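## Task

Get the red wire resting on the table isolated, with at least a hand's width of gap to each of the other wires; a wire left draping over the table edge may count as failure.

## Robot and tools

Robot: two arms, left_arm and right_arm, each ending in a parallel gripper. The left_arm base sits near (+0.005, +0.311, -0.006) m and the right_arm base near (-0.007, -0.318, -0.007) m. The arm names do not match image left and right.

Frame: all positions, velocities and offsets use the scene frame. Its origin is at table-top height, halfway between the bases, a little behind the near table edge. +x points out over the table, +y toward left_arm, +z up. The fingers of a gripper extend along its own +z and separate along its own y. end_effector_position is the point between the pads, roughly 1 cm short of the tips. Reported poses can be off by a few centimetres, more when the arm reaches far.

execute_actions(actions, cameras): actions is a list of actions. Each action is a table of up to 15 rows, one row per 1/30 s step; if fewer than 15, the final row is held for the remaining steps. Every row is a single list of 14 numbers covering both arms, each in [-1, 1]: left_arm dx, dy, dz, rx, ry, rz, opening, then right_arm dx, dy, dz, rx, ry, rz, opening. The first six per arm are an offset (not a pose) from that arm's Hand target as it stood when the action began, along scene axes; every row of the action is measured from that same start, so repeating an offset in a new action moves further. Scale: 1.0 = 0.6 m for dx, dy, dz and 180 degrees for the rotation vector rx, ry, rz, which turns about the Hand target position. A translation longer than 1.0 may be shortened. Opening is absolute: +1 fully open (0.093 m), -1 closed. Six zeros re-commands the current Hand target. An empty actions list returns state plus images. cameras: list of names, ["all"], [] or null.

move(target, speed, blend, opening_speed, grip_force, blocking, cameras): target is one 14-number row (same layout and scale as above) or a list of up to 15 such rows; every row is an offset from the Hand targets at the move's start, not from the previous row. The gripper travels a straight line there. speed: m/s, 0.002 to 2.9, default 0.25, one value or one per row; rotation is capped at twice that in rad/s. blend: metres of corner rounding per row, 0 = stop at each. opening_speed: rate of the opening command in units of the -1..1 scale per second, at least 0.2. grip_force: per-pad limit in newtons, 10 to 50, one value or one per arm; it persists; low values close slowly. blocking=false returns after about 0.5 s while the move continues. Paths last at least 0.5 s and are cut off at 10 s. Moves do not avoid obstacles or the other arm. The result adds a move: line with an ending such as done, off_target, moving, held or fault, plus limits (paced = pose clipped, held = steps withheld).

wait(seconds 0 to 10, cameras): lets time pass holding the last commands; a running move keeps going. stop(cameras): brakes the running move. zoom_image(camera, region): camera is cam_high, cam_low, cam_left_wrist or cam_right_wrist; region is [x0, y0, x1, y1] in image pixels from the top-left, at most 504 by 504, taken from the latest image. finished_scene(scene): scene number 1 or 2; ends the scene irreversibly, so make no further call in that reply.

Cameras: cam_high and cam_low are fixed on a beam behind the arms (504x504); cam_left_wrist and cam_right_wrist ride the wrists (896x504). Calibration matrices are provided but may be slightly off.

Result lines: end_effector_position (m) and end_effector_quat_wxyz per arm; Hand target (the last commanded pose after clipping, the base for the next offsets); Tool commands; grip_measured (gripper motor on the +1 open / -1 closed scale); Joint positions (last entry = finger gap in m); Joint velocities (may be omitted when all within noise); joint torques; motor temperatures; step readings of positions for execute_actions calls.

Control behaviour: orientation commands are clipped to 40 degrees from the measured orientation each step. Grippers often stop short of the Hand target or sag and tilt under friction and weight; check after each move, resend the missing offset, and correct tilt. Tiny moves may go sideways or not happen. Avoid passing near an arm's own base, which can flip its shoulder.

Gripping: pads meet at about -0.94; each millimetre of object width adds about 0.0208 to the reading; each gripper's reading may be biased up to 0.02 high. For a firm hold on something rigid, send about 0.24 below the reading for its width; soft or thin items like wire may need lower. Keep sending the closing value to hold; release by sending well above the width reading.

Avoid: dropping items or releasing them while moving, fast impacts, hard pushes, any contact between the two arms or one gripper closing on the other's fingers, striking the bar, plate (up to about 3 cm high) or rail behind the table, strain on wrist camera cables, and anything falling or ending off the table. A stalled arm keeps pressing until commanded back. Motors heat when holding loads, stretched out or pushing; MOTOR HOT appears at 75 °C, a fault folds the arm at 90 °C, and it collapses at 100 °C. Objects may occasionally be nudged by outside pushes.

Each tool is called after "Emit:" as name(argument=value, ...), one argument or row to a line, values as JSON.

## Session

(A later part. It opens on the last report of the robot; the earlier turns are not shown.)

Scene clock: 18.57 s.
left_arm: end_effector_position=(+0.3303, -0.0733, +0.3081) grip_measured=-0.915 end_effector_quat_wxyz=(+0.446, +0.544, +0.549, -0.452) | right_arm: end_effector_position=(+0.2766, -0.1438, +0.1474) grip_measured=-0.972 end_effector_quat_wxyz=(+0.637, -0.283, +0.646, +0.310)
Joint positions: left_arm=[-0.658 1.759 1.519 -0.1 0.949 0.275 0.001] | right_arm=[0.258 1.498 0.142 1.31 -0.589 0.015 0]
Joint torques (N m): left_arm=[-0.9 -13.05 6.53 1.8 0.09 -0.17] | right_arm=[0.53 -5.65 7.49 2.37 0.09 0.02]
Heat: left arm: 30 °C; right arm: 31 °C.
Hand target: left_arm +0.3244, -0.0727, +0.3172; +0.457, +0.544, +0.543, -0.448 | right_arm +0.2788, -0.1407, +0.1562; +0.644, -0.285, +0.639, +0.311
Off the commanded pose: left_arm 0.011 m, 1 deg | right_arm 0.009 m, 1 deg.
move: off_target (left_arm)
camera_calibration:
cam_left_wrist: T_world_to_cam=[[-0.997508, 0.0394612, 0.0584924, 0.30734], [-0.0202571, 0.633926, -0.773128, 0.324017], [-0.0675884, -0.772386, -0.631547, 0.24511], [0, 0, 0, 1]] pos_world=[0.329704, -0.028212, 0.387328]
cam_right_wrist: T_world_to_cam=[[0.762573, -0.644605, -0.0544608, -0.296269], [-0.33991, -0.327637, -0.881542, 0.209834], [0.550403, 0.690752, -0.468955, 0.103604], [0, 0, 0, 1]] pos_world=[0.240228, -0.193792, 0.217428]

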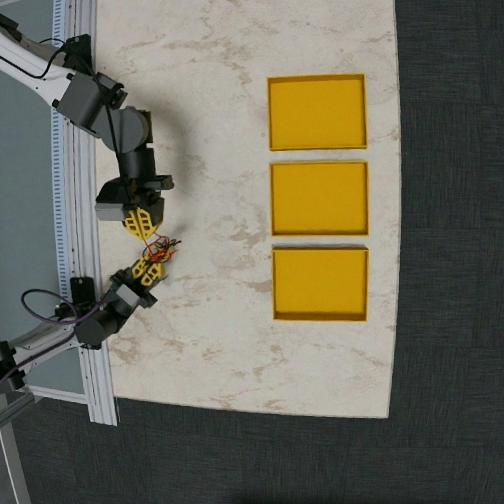

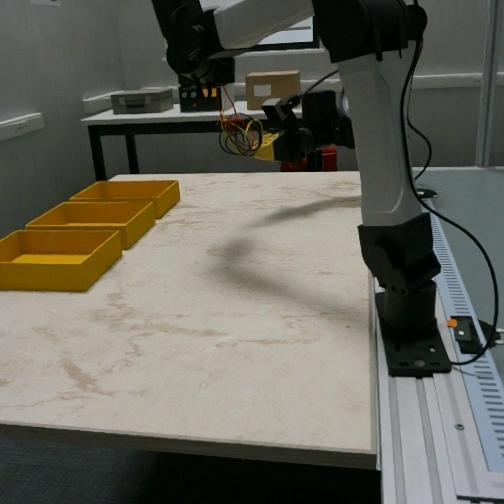

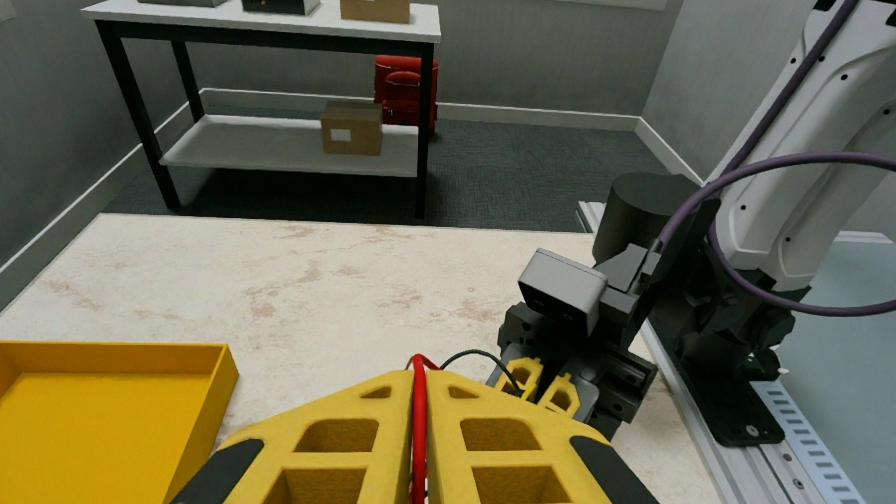

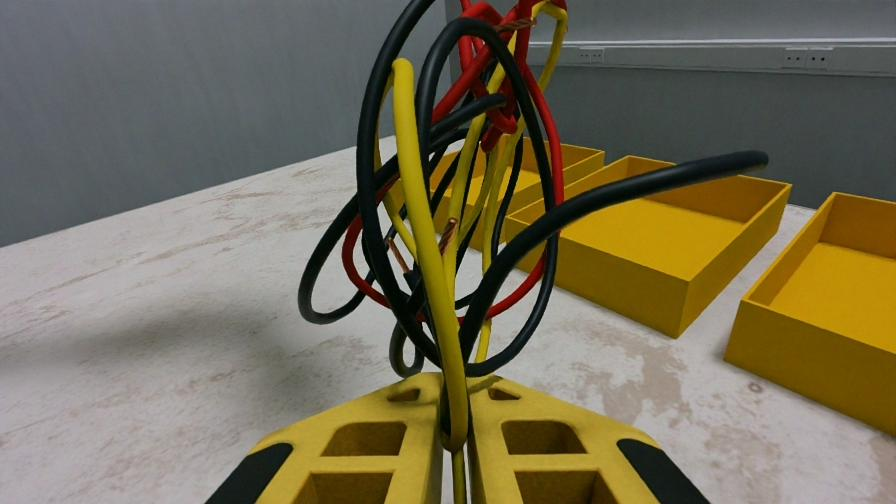

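Emit:
move(
  target=[
    [0.08,0.05,0.14,0,0,0,-0.923,0,-0.05,-0.03,0,0,0,-0.98],
    [0.0,0,0.04,0,0,0,-0.923,0,0,0,0,0,0,-0.98],
    [-0.08,0.05,0.15,0,0,0,-0.923,0.03,-0.06,-0.03,0,0,0,-0.98],
    [0,0,0.06,0,0,0,-0.923,0,0,0,0,0,0,-0.98],
    [0.06,0.15,0.15,0,0,0,-0.923,-0.03,-0.06,-0.03,0,0,0,-0.98],
    [0,0,0.06,0,0,0,-0.923,0,0,0,0,0,0,-0.98],
  ],
  speed=0.15,
  blend=[0.005,0.02,0.005,0.02,0.005,0],
  cameras=["cam_low","cam_right_wrist","cam_high"],
)

Emit:
zoom_image(
  camera="cam_low",
  region=[170, 60, 290, 180],
)

Emit:
zoom_image(
  camera="cam_right_wrist",
  region=[250, 0, 650, 400],
)

Scene clock: 26.43 s.
left_arm: end_effector_position=(+0.3296, -0.0765, +0.3385) grip_measured=-0.915 end_effector_quat_wxyz=(+0.439, +0.545, +0.552, -0.454) | right_arm: end_effector_position=(+0.2767, -0.1436, +0.1502) grip_measured=-0.972 end_effector_quat_wxyz=(+0.642, -0.284, +0.642, +0.309)
Joint positions: left_arm=[-0.665 1.779 1.674 -0.252 0.948 0.276 0.001] | right_arm=[0.259 1.497 0.143 1.32 -0.589 0.015 0]
Joint torques (N m): left_arm=[-0.18 -13.97 6.65 1.82 0.11 -0.15] | right_arm=[0.54 -5.48 7.35 2.24 0.08 0.03]
Motor temperatures (°C): left_arm=[26 32 30 28 27 27 28] | right_arm=[27 28 31 30 25 23 27]
Heat: left arm: 32 °C; right arm: 31 °C.
Hand target: left_arm +0.3245, -0.0727, +0.3532; +0.457, +0.544, +0.543, -0.448 | right_arm +0.2789, -0.1407, +0.1561; +0.644, -0.285, +0.639, +0.311
Off the commanded pose: left_arm 0.016 m, 2 deg | right_arm 0.007 m, 0 deg.
move: off_target (left_arm)
camera_calibration:
cam_right_wrist: T_world_to_cam=[[0.763464, -0.644088, -0.0476851, -0.29729], [-0.329389, -0.324801, -0.886571, 0.210688], [0.555541, 0.692571, -0.460129, 0.102149], [0, 0, 0, 1]] pos_world=[0.23962, -0.193795, 0.219615]
Images, in order (width x height): cam_high 504x504, cam_low 504x504, cam_right_wrist 896x504.

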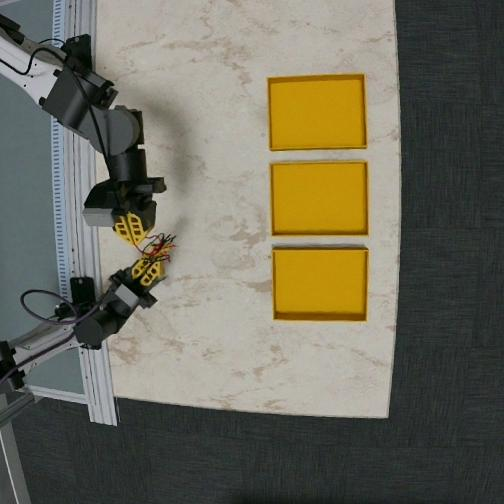

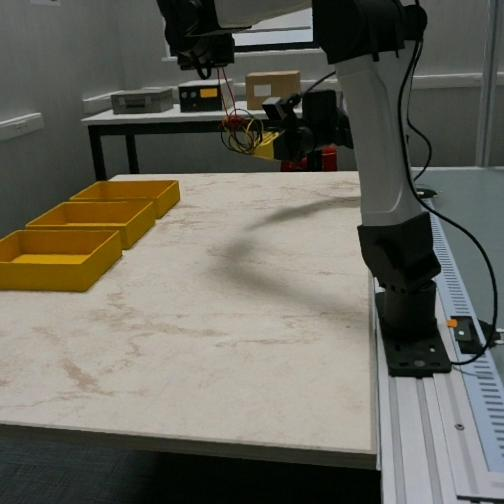

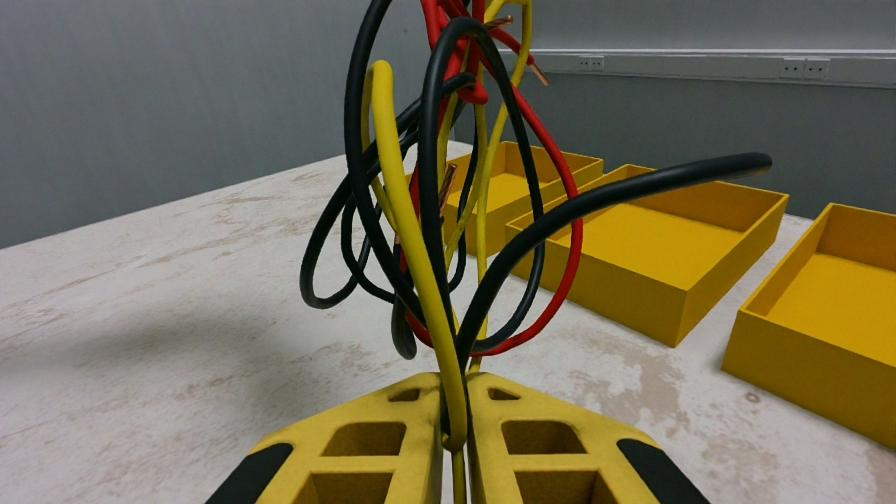

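Scaled by 4.200 from the camera's 504x504 image, which has a finer 720x720 frame.

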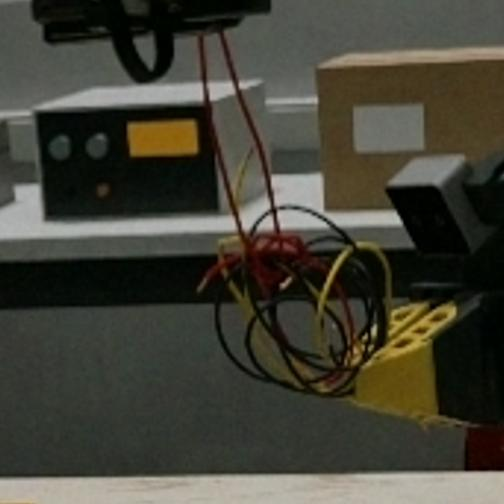

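Scaled by 1.260 from the camera's 896x504 image, which has a finer 1280x720 frame.

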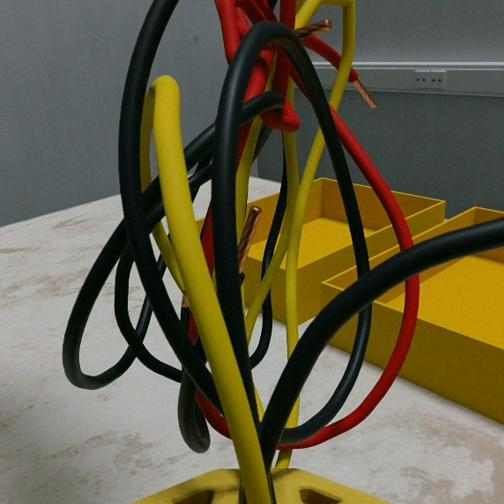

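Emit:
move(
  target=[
    [0,0.12,0.13,0,0,0,-0.923,0,-0.1,-0.05,0,0,0,-0.98],
    [0,0.0,0.03,0,0,0,-0.923,0,0,0,0,0,0,-0.98],
    [0.15,0.08,0.1,0,0,0,-0.923,0,-0.1,-0.03,0,0,0,-0.98],
    [0.05,0,0.05,0,0,0,-0.923,0,0,0,0,0,0,-0.98],
    [-0.08,0.12,0.13,0,0,0,-0.923,0,-0.1,-0.05,0,0,0,-0.98],
    [0,0,0.06,0,0,0,-0.923,0,0,0,0,0,0,-0.98],
  ],
  speed=0.2,
  blend=[0.005,0.02,0.005,0.02,0.005,0],
  cameras=["cam_low","cam_right_wrist","cam_high"],
)

Emit:
zoom_image(
  camera="cam_low",
  region=[170, 60, 290, 180],
)

Emit:
zoom_image(
  camera="cam_right_wrist",
  region=[250, 0, 650, 400],
)

Scene clock: 30.80 s.
left_arm: end_effector_position=(+0.3202, -0.0680, +0.3770) grip_measured=-0.915 end_effector_quat_wxyz=(+0.439, +0.543, +0.554, -0.453) | right_arm: end_effector_position=(+0.2772, -0.1437, +0.1536) grip_measured=-0.972 end_effector_quat_wxyz=(+0.646, -0.285, +0.637, +0.309)
Joint positions: left_arm=[-0.663 1.758 1.806 -0.405 0.945 0.274 0.001] | right_arm=[0.257 1.497 0.146 1.331 -0.591 0.017 0]
Joint torques (N m): left_arm=[-0.49 -8.62 10.36 1.89 0.13 -0.17] | right_arm=[0.54 -5.35 7.05 2.12 0.11 0]
Heat: left arm: 33 °C; right arm: 31 °C.
Hand target: left_arm +0.3244, -0.0727, +0.3892; +0.457, +0.544, +0.543, -0.448 | right_arm +0.2788, -0.1408, +0.1560; +0.644, -0.284, +0.639, +0.311
Off the commanded pose: left_arm 0.014 m, 2 deg | right_arm 0.004 m, 0 deg.
move: off_target (left_arm)
camera_calibration:
cam_right_wrist: T_world_to_cam=[[0.764087, -0.643762, -0.0417376, -0.298594], [-0.318571, -0.320273, -0.892153, 0.212366], [0.560967, 0.694979, -0.449801, 0.100708], [0, 0, 0, 1]] pos_world=[0.239312, -0.194198, 0.222298]
Images, in order (width x height): cam_high 504x504, cam_low 504x504, cam_right_wrist 896x504.

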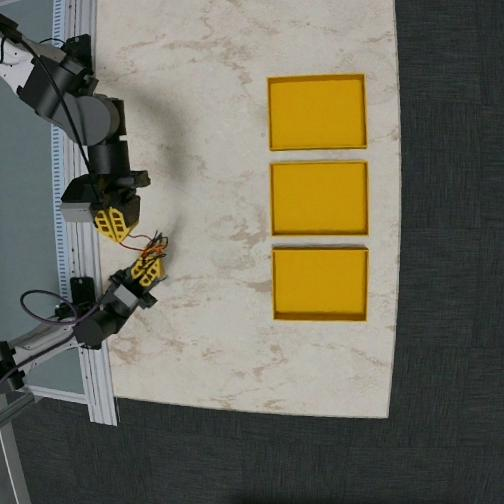

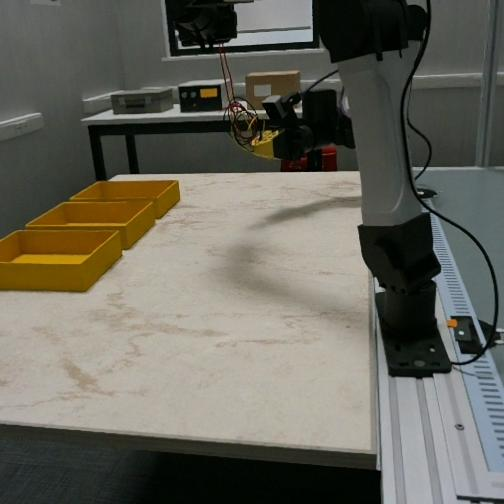

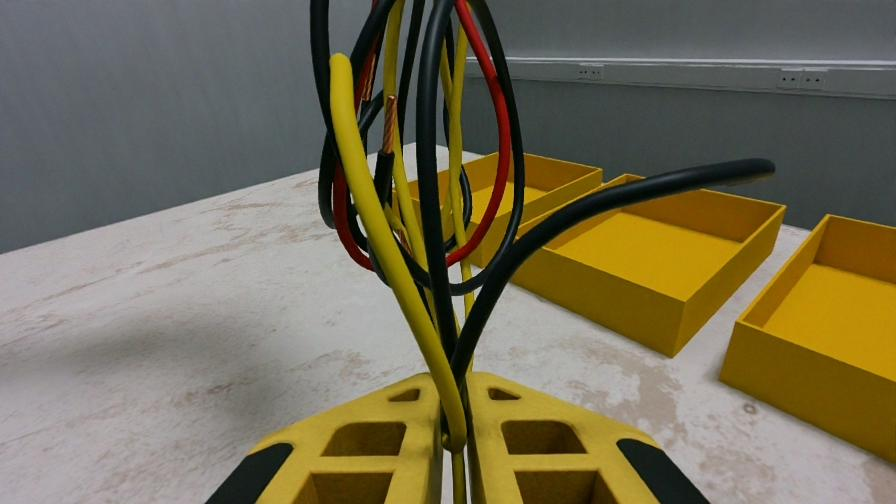

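Scaled by 4.200 from the camera's 504x504 image, which has a finer 720x720 frame.

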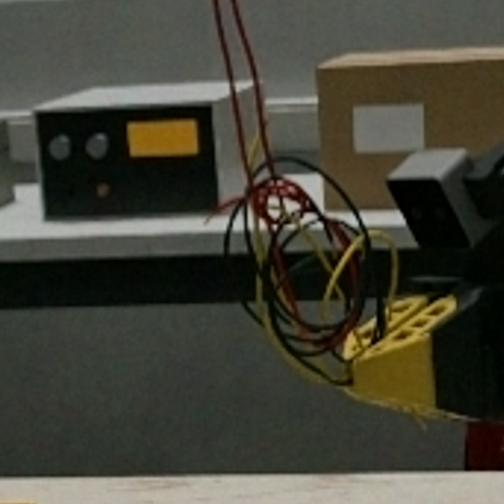

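Scaled by 1.260 from the camera's 896x504 image, which has a finer 1280x720 frame.

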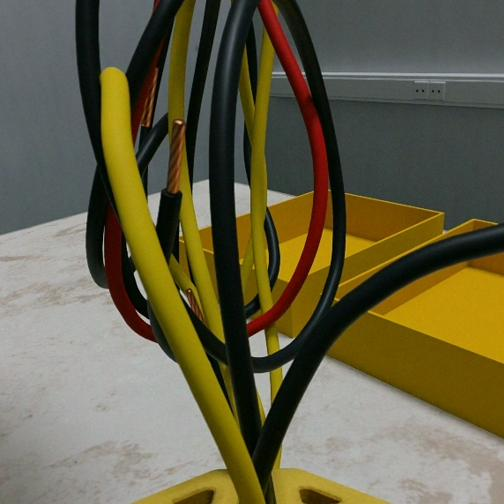

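Emit:
move(
  target=[
    [0,0.25,0.05,0,0,0,-0.923,0,-0.1,-0.03,0,0,0,-0.98],
    [0,0.05,0,0,0,0,-0.923,0,0,0,0,0,0,-0.98],
    [-0.1,0.28,0.05,0,0,0,-0.923,0.1,-0.1,-0.03,0,0,0,-0.98],
    [0,0.08,0,0,0,0,-0.923,0,0,0,0,0,0,-0.98],
    [0.12,0.3,0.06,0,0,0,-0.923,-0.08,-0.1,-0.03,0,0,0,-0.98],
    [0,0.1,0,0,0,0,-0.923,0,0,0,0,0,0,-0.98],
  ],
  speed=0.25,
  blend=[0.005,0.02,0.005,0.02,0.005,0],
  cameras=["cam_low","cam_right_wrist","cam_high"],
)

Emit:
zoom_image(
  camera="cam_low",
  region=[170, 60, 290, 180],
)

Emit:
zoom_image(
  camera="cam_high",
  region=[80, 190, 190, 300],
)

Scene clock: 35.97 s.
left_arm: end_effector_position=(+0.3317, -0.0161, +0.3773) grip_measured=-0.920 end_effector_quat_wxyz=(+0.442, +0.543, +0.549, -0.456) | right_arm: end_effector_position=(+0.2751, -0.1441, +0.1585) grip_measured=-0.972 end_effector_quat_wxyz=(+0.649, -0.284, +0.634, +0.310)
Joint positions: left_arm=[-0.525 1.706 1.759 -0.479 1.08 0.365 0.001] | right_arm=[0.259 1.462 0.143 1.308 -0.589 0.022 0]
Joint torques (N m): left_arm=[-0.31 -13.01 6.24 1.7 0.14 -0.16] | right_arm=[0.46 -2.13 7.57 2.33 0.11 -0.06]
Heat: left arm: 34 °C; right arm: 31 °C.
Hand target: left_arm +0.3244, -0.0128, +0.3890; +0.456, +0.544, +0.543, -0.448 | right_arm +0.2788, -0.1407, +0.1560; +0.643, -0.285, +0.639, +0.311
Off the commanded pose: left_arm 0.014 m, 2 deg | right_arm 0.006 m, 1 deg.
move: off_target (left_arm)
camera_calibration:
cam_right_wrist: T_world_to_cam=[[0.764235, -0.643652, -0.0407152, -0.297257], [-0.31321, -0.31522, -0.895844, 0.215864], [0.563777, 0.697387, -0.4425, 0.102837], [0, 0, 0, 1]] pos_world=[0.236807, -0.195002, 0.226782]
Images, in order (width x height): cam_high 504x504, cam_low 504x504, cam_right_wrist 896x504.

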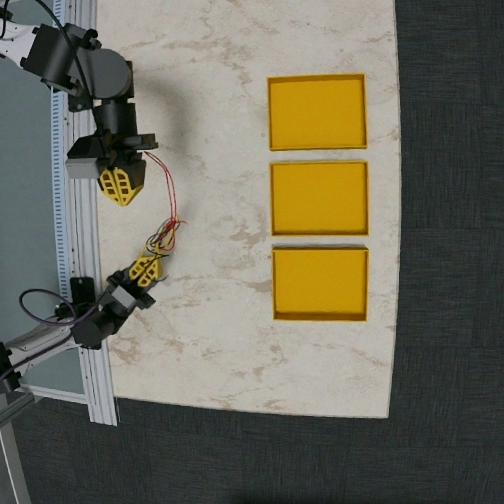

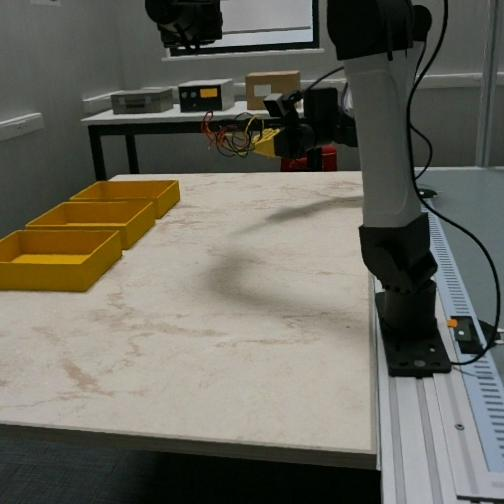

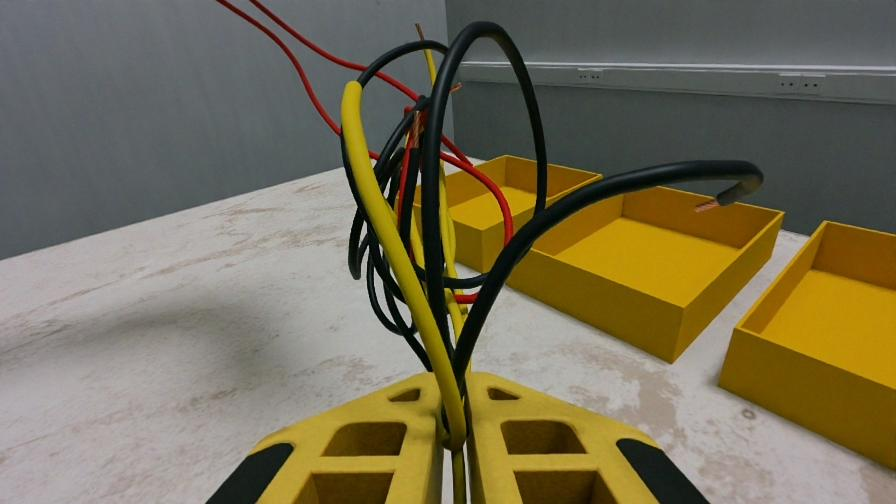

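Scaled by 4.200 from the camera's 504x504 image, which has a finer 720x720 frame.

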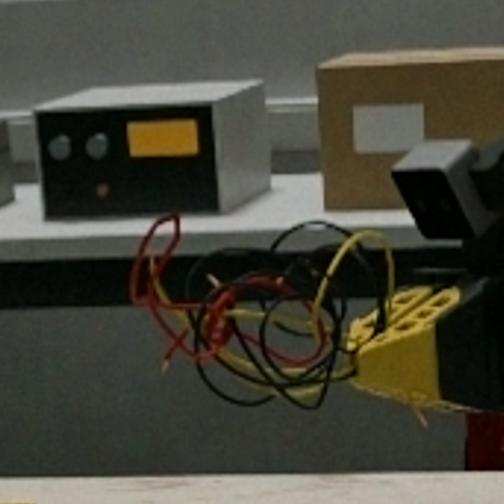

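Scaled by 4.582 from the camera's 504x504 image, which has a finer 720x720 frame.

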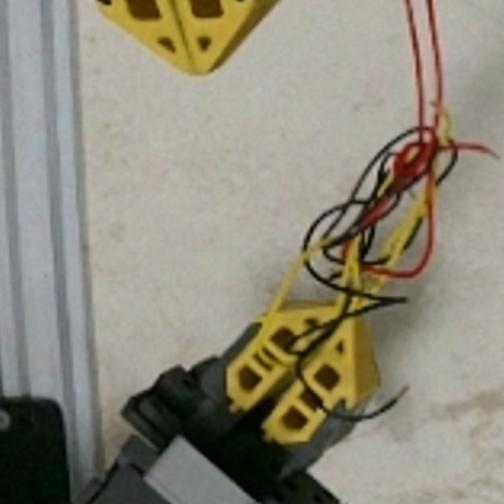

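Emit:
move(
  target=[0,0.3,0,0,0,0,1,0,0,0,0,0,0,-0.98],
  cameras=["cam_low","cam_left_wrist","cam_high","cam_right_wrist"],
)

Emit:
zoom_image(
  camera="cam_low",
  region=[170, 60, 290, 180],
)

Emit:
zoom_image(
  camera="cam_high",
  region=[100, 120, 220, 300],
)

Scene clock: 38.57 s.
left_arm: end_effector_position=(+0.3207, +0.1663, +0.3893) grip_measured=+1.000 end_effector_quat_wxyz=(+0.489, +0.509, +0.558, -0.436) | right_arm: end_effector_position=(+0.2751, -0.1441, +0.1585) grip_measured=-0.972 end_effector_quat_wxyz=(+0.649, -0.284, +0.634, +0.310)
Joint positions: left_arm=[0.006 1.707 1.951 -1.572 1.425 1.344 0.093] | right_arm=[0.259 1.462 0.143 1.308 -0.589 0.022 0]
Joint torques (N m): left_arm=[0.03 -6.15 8.31 0.53 0.57 -0.01] | right_arm=[0.46 -2.07 7.61 2.33 0.09 -0.05]
Heat: left arm: 34 °C; right arm: 32 °C.
Hand target: left_arm +0.3244, +0.1673, +0.3892; +0.457, +0.544, +0.543, -0.448 | right_arm +0.2788, -0.1407, +0.1560; +0.643, -0.285, +0.639, +0.311
Off the commanded pose: left_arm 0.004 m, 6 deg | right_arm 0.006 m, 1 deg.
joint sent to its limit (left arm) — joint 4 (wrist pitch), lower limit. The joint targets are off in orientation, not in position.
move: off_target (left_arm)
camera_calibration:
cam_left_wrist: T_world_to_cam=[[-0.997627, -0.0601694, 0.0334536, 0.309896], [-0.0625098, 0.588098, -0.80637, 0.268761], [0.0288448, -0.806548, -0.590464, 0.439499], [0, 0, 0, 1]] pos_world=[0.313284, 0.215066, 0.465862]
cam_right_wrist: T_world_to_cam=[[0.764235, -0.643652, -0.0407152, -0.297257], [-0.31321, -0.31522, -0.895844, 0.215864], [0.563777, 0.697387, -0.4425, 0.102837], [0, 0, 0, 1]] pos_world=[0.236807, -0.195002, 0.226782]

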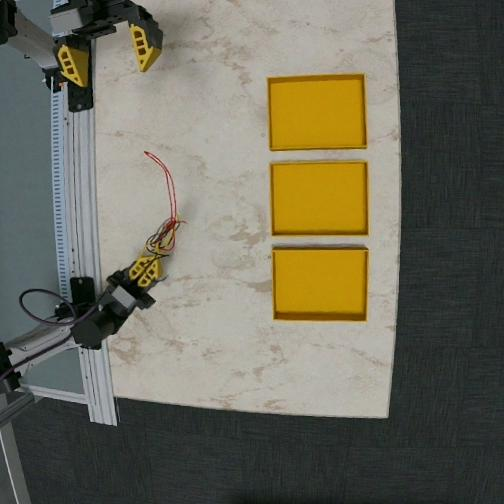

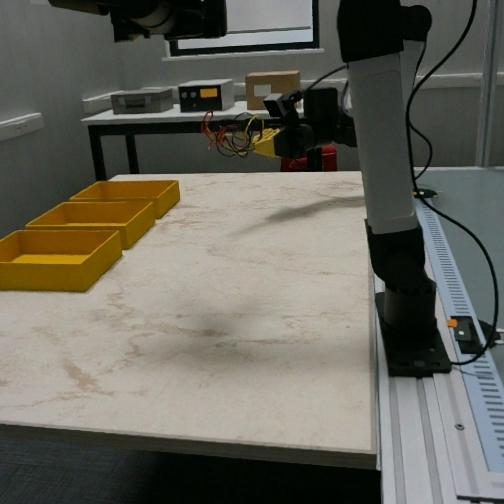

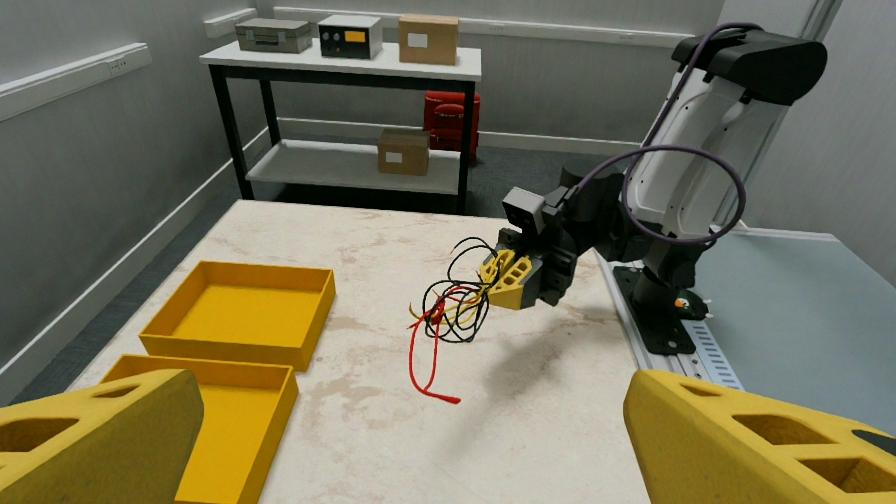

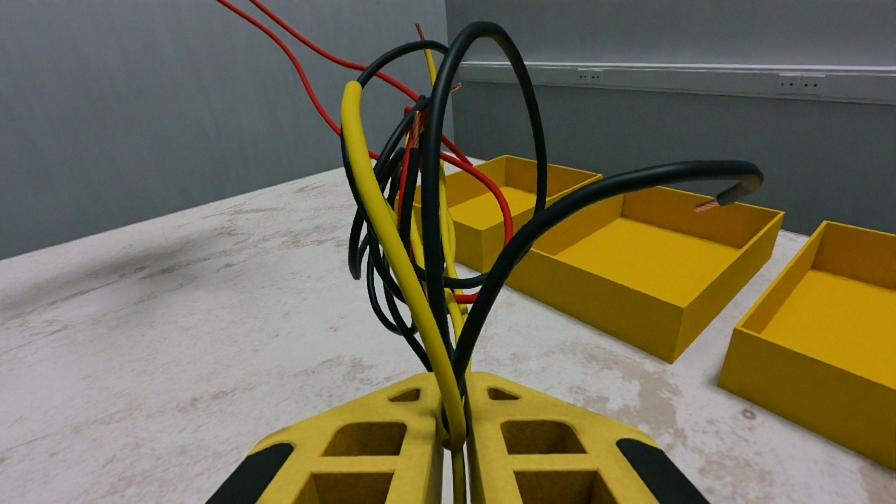

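Scaled by 4.200 from the camera's 504x504 image, which has a finer 720x720 frame.

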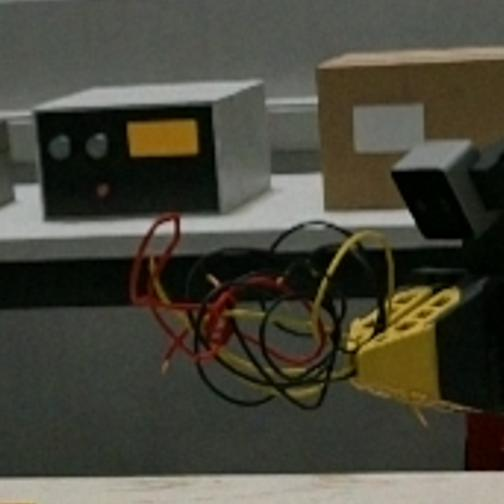

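Scaled by 2.800 from the camera's 504x504 image, which has a finer 720x720 frame.

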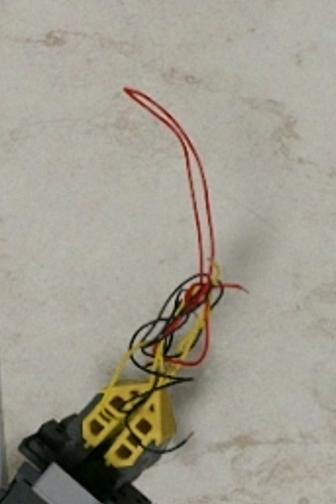

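Emit:
move(
  target=[-0.06,-0.03,-0.137,0.109,0.026,0.1485,1,0,0,0,0,0,0,-0.98],
  cameras=["cam_low","cam_left_wrist","cam_high","cam_right_wrist"],
)

Emit:
zoom_image(
  camera="cam_left_wrist",
  region=[200, 0, 700, 504],
)

Scene clock: 47.77 s.
left_arm: end_effector_position=(+0.2914, +0.1494, +0.3052) grip_measured=+1.000 end_effector_quat_wxyz=(+0.420, +0.454, +0.741, -0.262) | right_arm: end_effector_position=(+0.2751, -0.1441, +0.1585) grip_measured=-0.972 end_effector_quat_wxyz=(+0.649, -0.284, +0.634, +0.310)
Joint positions: left_arm=[-0.21 1.238 1.354 -0.913 0.781 0.624 0.093] | right_arm=[0.259 1.462 0.143 1.308 -0.589 0.022 0]
Joint torques (N m): left_arm=[-0.68 -6.37 6.09 1.53 0.27 -0.18] | right_arm=[0.47 -2.13 7.58 2.34 0.1 -0.08]
Heat: left arm: 34 °C; right arm: 32 °C.
Hand target: left_arm +0.2883, +0.1492, +0.3069; +0.427, +0.455, +0.739, -0.255 | right_arm +0.2788, -0.1407, +0.1560; +0.643, -0.285, +0.639, +0.311
Off the commanded pose: left_arm 0.004 m, 1 deg | right_arm 0.006 m, 1 deg.
move: done
camera_calibration:
cam_left_wrist: T_world_to_cam=[[-0.900365, -0.43036, 0.0642888, 0.300006], [-0.398802, 0.757026, -0.51756, 0.193615], [0.174069, -0.491632, -0.853228, 0.367899], [0, 0, 0, 1]] pos_world=[0.283289, 0.16341, 0.394822]
cam_right_wrist: T_world_to_cam=[[0.764235, -0.643652, -0.0407152, -0.297257], [-0.31321, -0.31522, -0.895844, 0.215864], [0.563777, 0.697387, -0.4425, 0.102837], [0, 0, 0, 1]] pos_world=[0.236807, -0.195002, 0.226782]

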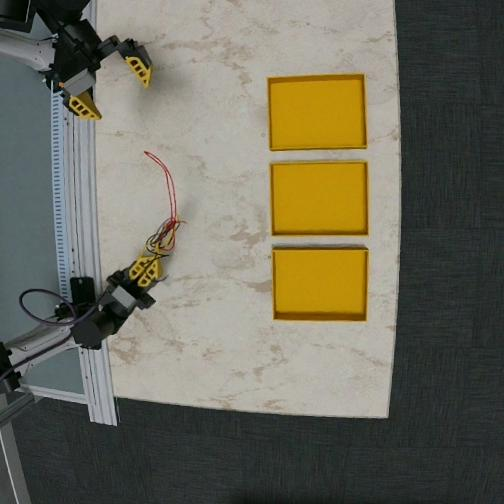

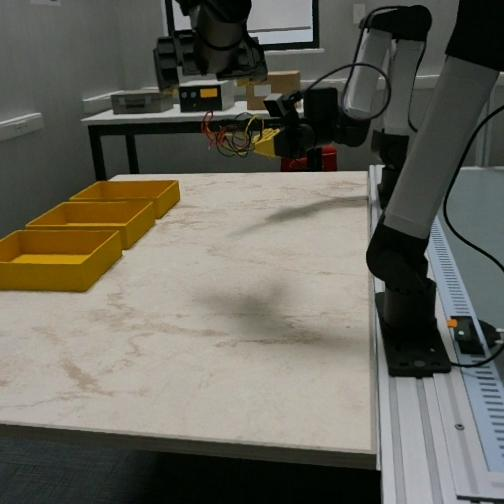

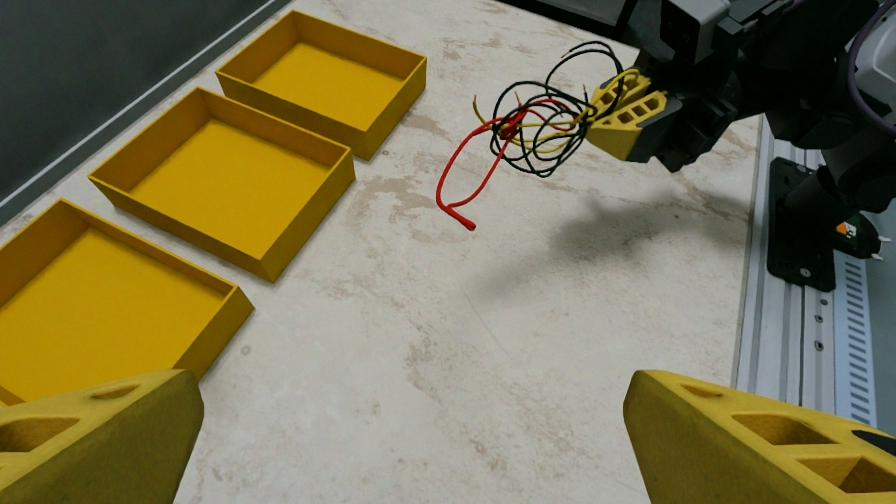

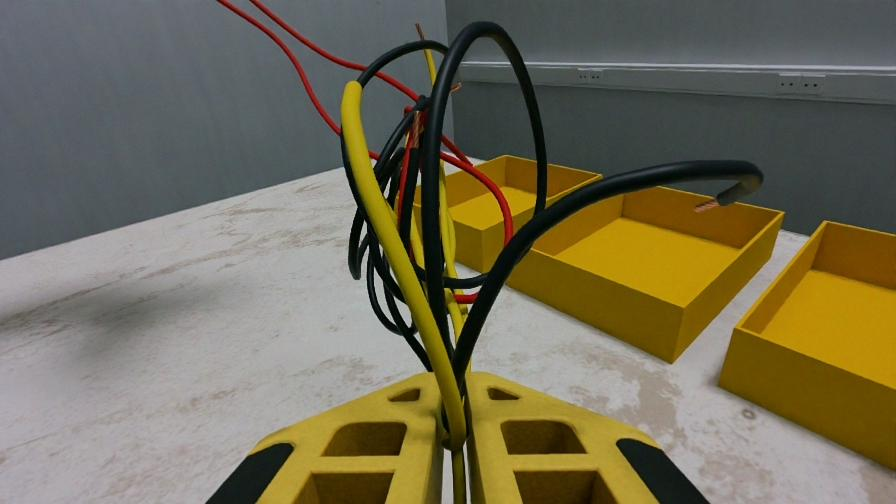

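Scaled by 1.000.

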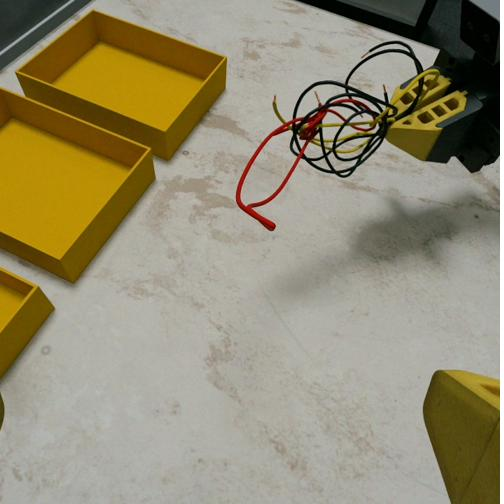

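Emit:
move(
  target=[0.077,-0.195,-0.156,0,0,0,1,0,0,0,0,0,0,-0.98],
  speed=0.2,
  cameras=["cam_low","cam_left_wrist","cam_right_wrist"],
)

Scene clock: 49.73 s.
left_arm: end_effector_position=(+0.3329, +0.0337, +0.2201) grip_measured=+1.000 end_effector_quat_wxyz=(+0.429, +0.458, +0.735, -0.258) | right_arm: end_effector_position=(+0.2751, -0.1441, +0.1585) grip_measured=-0.972 end_effector_quat_wxyz=(+0.649, -0.284, +0.634, +0.310)
Joint positions: left_arm=[-0.579 1.444 1.115 -0.269 0.495 0.336 0.093] | right_arm=[0.259 1.462 0.143 1.308 -0.589 0.022 0]
Joint torques (N m): left_arm=[-0.51 -6.01 6.98 1.86 0.09 -0.19] | right_arm=[0.43 -2.1 7.54 2.34 0.11 -0.07]
Heat: left arm: 33 °C; right arm: 33 °C.
Hand target: left_arm +0.3347, +0.0324, +0.2133; +0.427, +0.455, +0.739, -0.254 | right_arm +0.2788, -0.1407, +0.1560; +0.643, -0.285, +0.639, +0.311
Off the commanded pose: left_arm 0.007 m, 1 deg | right_arm 0.006 m, 1 deg.
move: done
camera_calibration:
cam_left_wrist: T_world_to_cam=[[-0.902906, -0.427574, 0.0440541, 0.298221], [-0.384114, 0.756612, -0.529146, 0.25146], [0.192917, -0.494691, -0.847386, 0.223695], [0, 0, 0, 1]] pos_world=[0.322701, 0.0479137, 0.309477]
cam_right_wrist: T_world_to_cam=[[0.764235, -0.643652, -0.0407152, -0.297257], [-0.31321, -0.31522, -0.895844, 0.215864], [0.563777, 0.697387, -0.4425, 0.102837], [0, 0, 0, 1]] pos_world=[0.236807, -0.195002, 0.226782]
Images, in order (width x height): cam_low 504x504, cam_left_wrist 896x504, cam_right_wrist 896x504.

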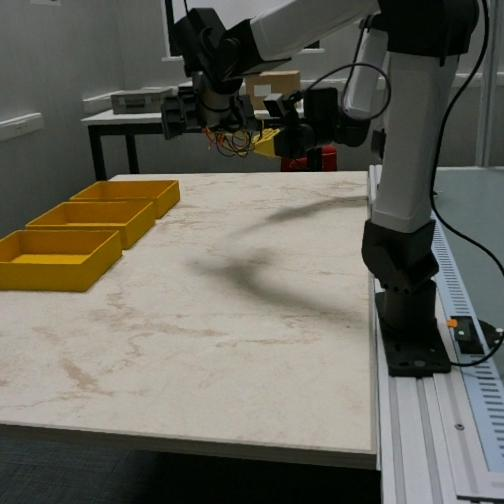

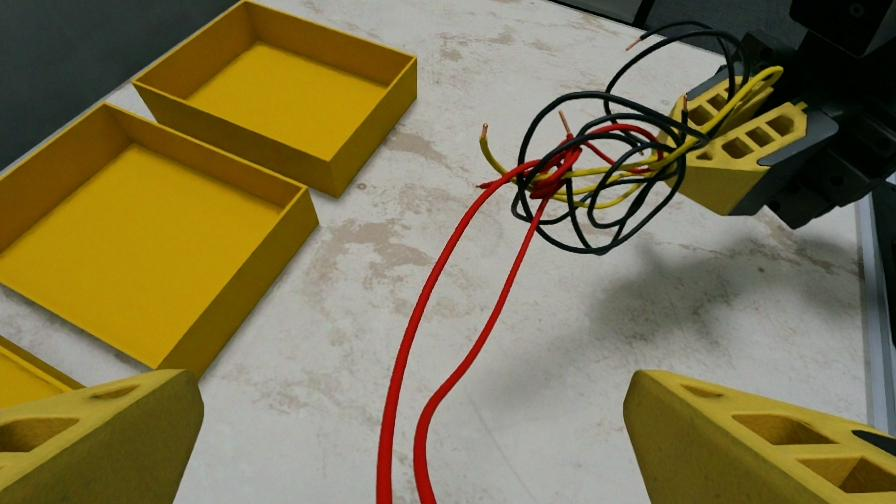

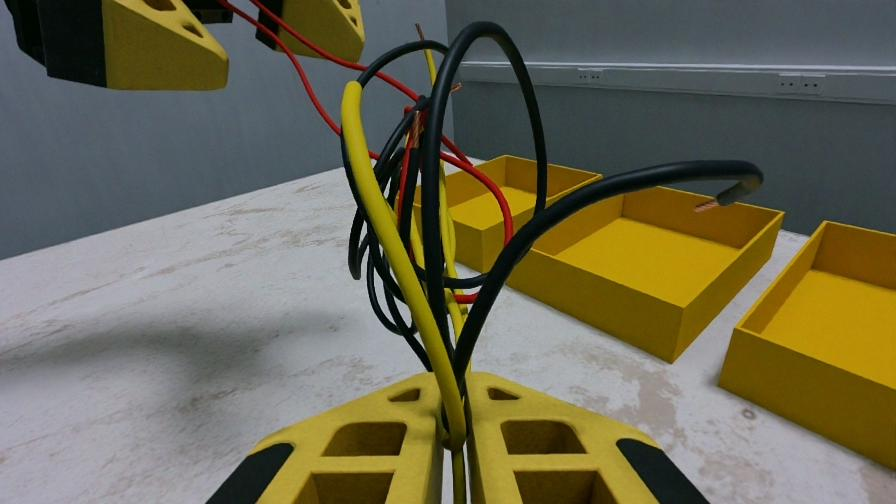

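Emit:
move(
  target=[
    [0.0,0,0.0,0,0,0,-1,0,0,0,0,0,0,-0.98],
    [-0.05,0.15,0.08,0,0,0,-1,0,-0.1,-0.02,0,0,0,-0.98],
    [-0.03,0.08,0.04,0,0,0,-1,0,0,0,0,0,0,-0.98],
    [0.05,0.2,0.1,0,0,0,-1,0.05,-0.1,-0.02,0,0,0,-0.98],
    [-0.02,0.1,0.05,0,0,0,-1,0,0,0,0,0,0,-0.98],
  ],
  speed=0.2,
  blend=[0,0.005,0.02,0.005,0],
  cameras=["cam_low","cam_left_wrist","cam_right_wrist","cam_high"],
)

Emit:
zoom_image(
  camera="cam_left_wrist",
  region=[300, 0, 804, 504],
)

Emit:
zoom_image(
  camera="cam_high",
  region=[100, 120, 220, 300],
)

Scene clock: 53.73 s.
left_arm: end_effector_position=(+0.3159, +0.0843, +0.2355) grip_measured=-0.967 end_effector_quat_wxyz=(+0.403, +0.464, +0.737, -0.282) | right_arm: end_effector_position=(+0.2732, -0.1363, +0.1620) grip_measured=-0.972 end_effector_quat_wxyz=(+0.650, -0.301, +0.619, +0.322)
Joint positions: left_arm=[-0.419 1.352 1.14 -0.507 0.673 0.457 0] | right_arm=[0.268 1.497 0.159 1.351 -0.626 0.019 0]
Joint torques (N m): left_arm=[0.87 -8.96 6.9 1.81 -0.22 -0.16] | right_arm=[-0.36 -5.19 5.78 1.93 0.53 -0.01]
Heat: left arm: 33 °C; right arm: 32 °C.
Hand target: left_arm +0.3227, +0.0923, +0.2433; +0.427, +0.455, +0.739, -0.255 | right_arm +0.2789, -0.1408, +0.1561; +0.644, -0.284, +0.639, +0.311
Off the commanded pose: left_arm 0.013 m, 4 deg | right_arm 0.009 m, 3 deg.
move: off_target (left_arm, right_arm)
camera_calibration:
cam_left_wrist: T_world_to_cam=[[-0.915699, -0.389245, 0.0999179, 0.291539], [-0.383109, 0.770473, -0.509508, 0.208639], [0.12134, -0.504835, -0.854645, 0.290318], [0, 0, 0, 1]] pos_world=[0.311667, 0.0992919, 0.325292]
cam_right_wrist: T_world_to_cam=[[0.793298, -0.60841, -0.02269, -0.296747], [-0.2758, -0.325888, -0.904285, 0.210428], [0.542782, 0.723626, -0.426326, 0.106757], [0, 0, 0, 1]] pos_world=[0.235499, -0.18922, 0.229067]

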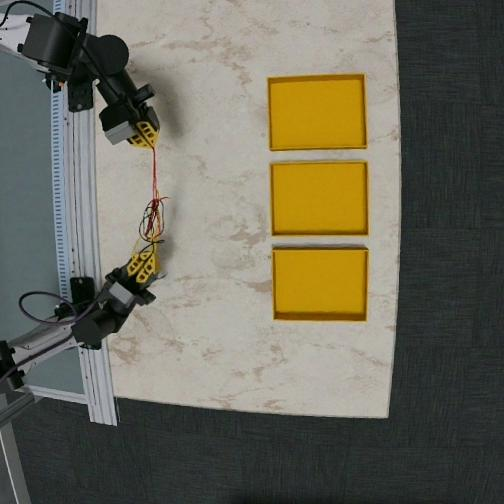

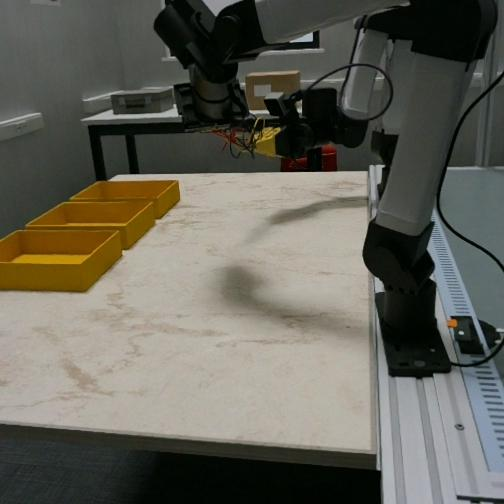

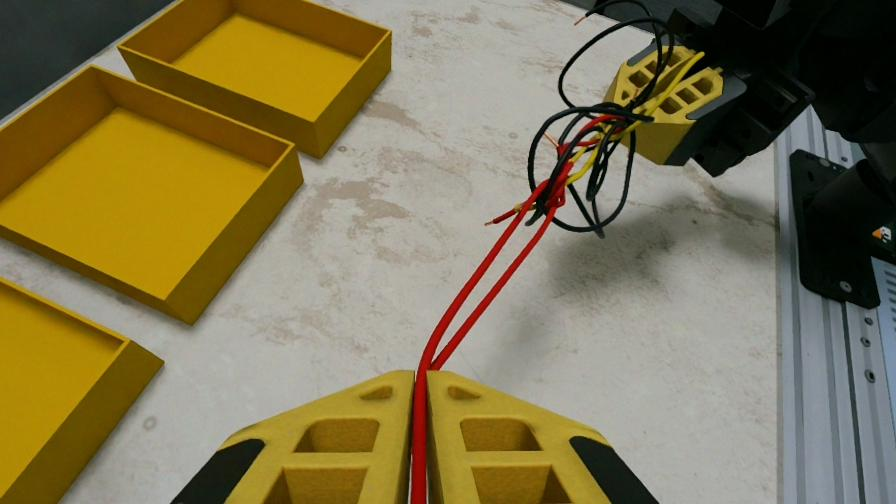

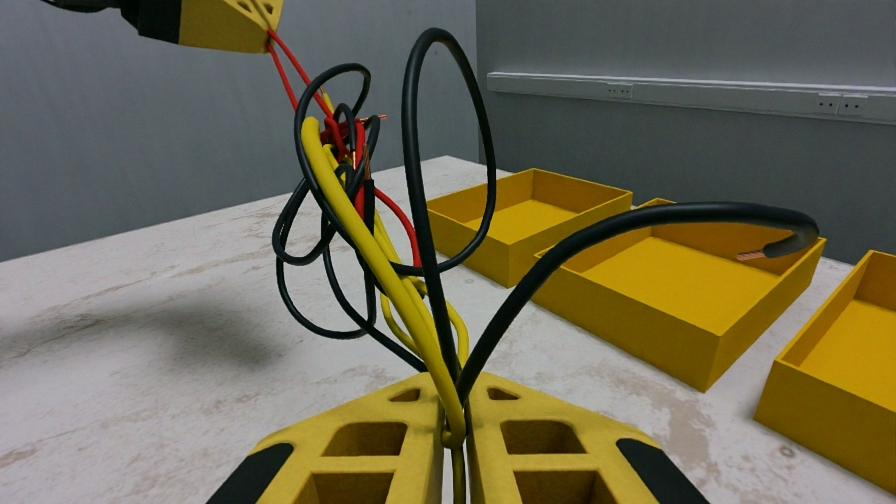

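Scaled by 1.000.

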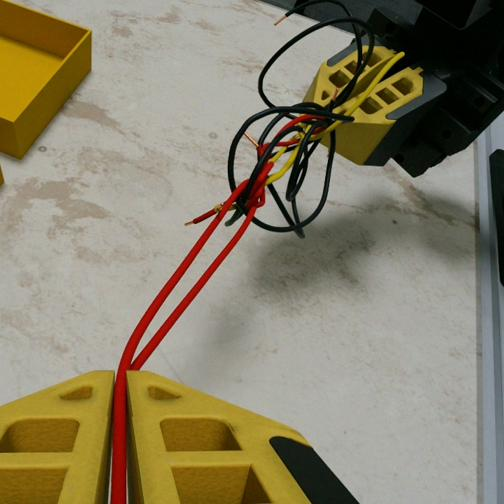

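Scaled by 2.800 from the camera's 504x504 image, which has a finer 720x720 frame.

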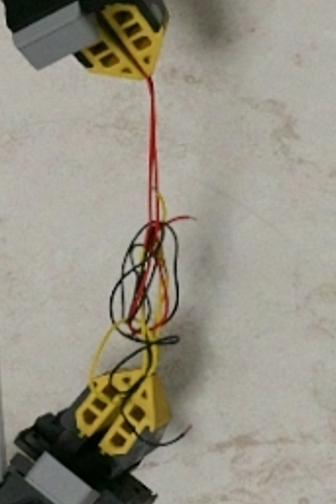

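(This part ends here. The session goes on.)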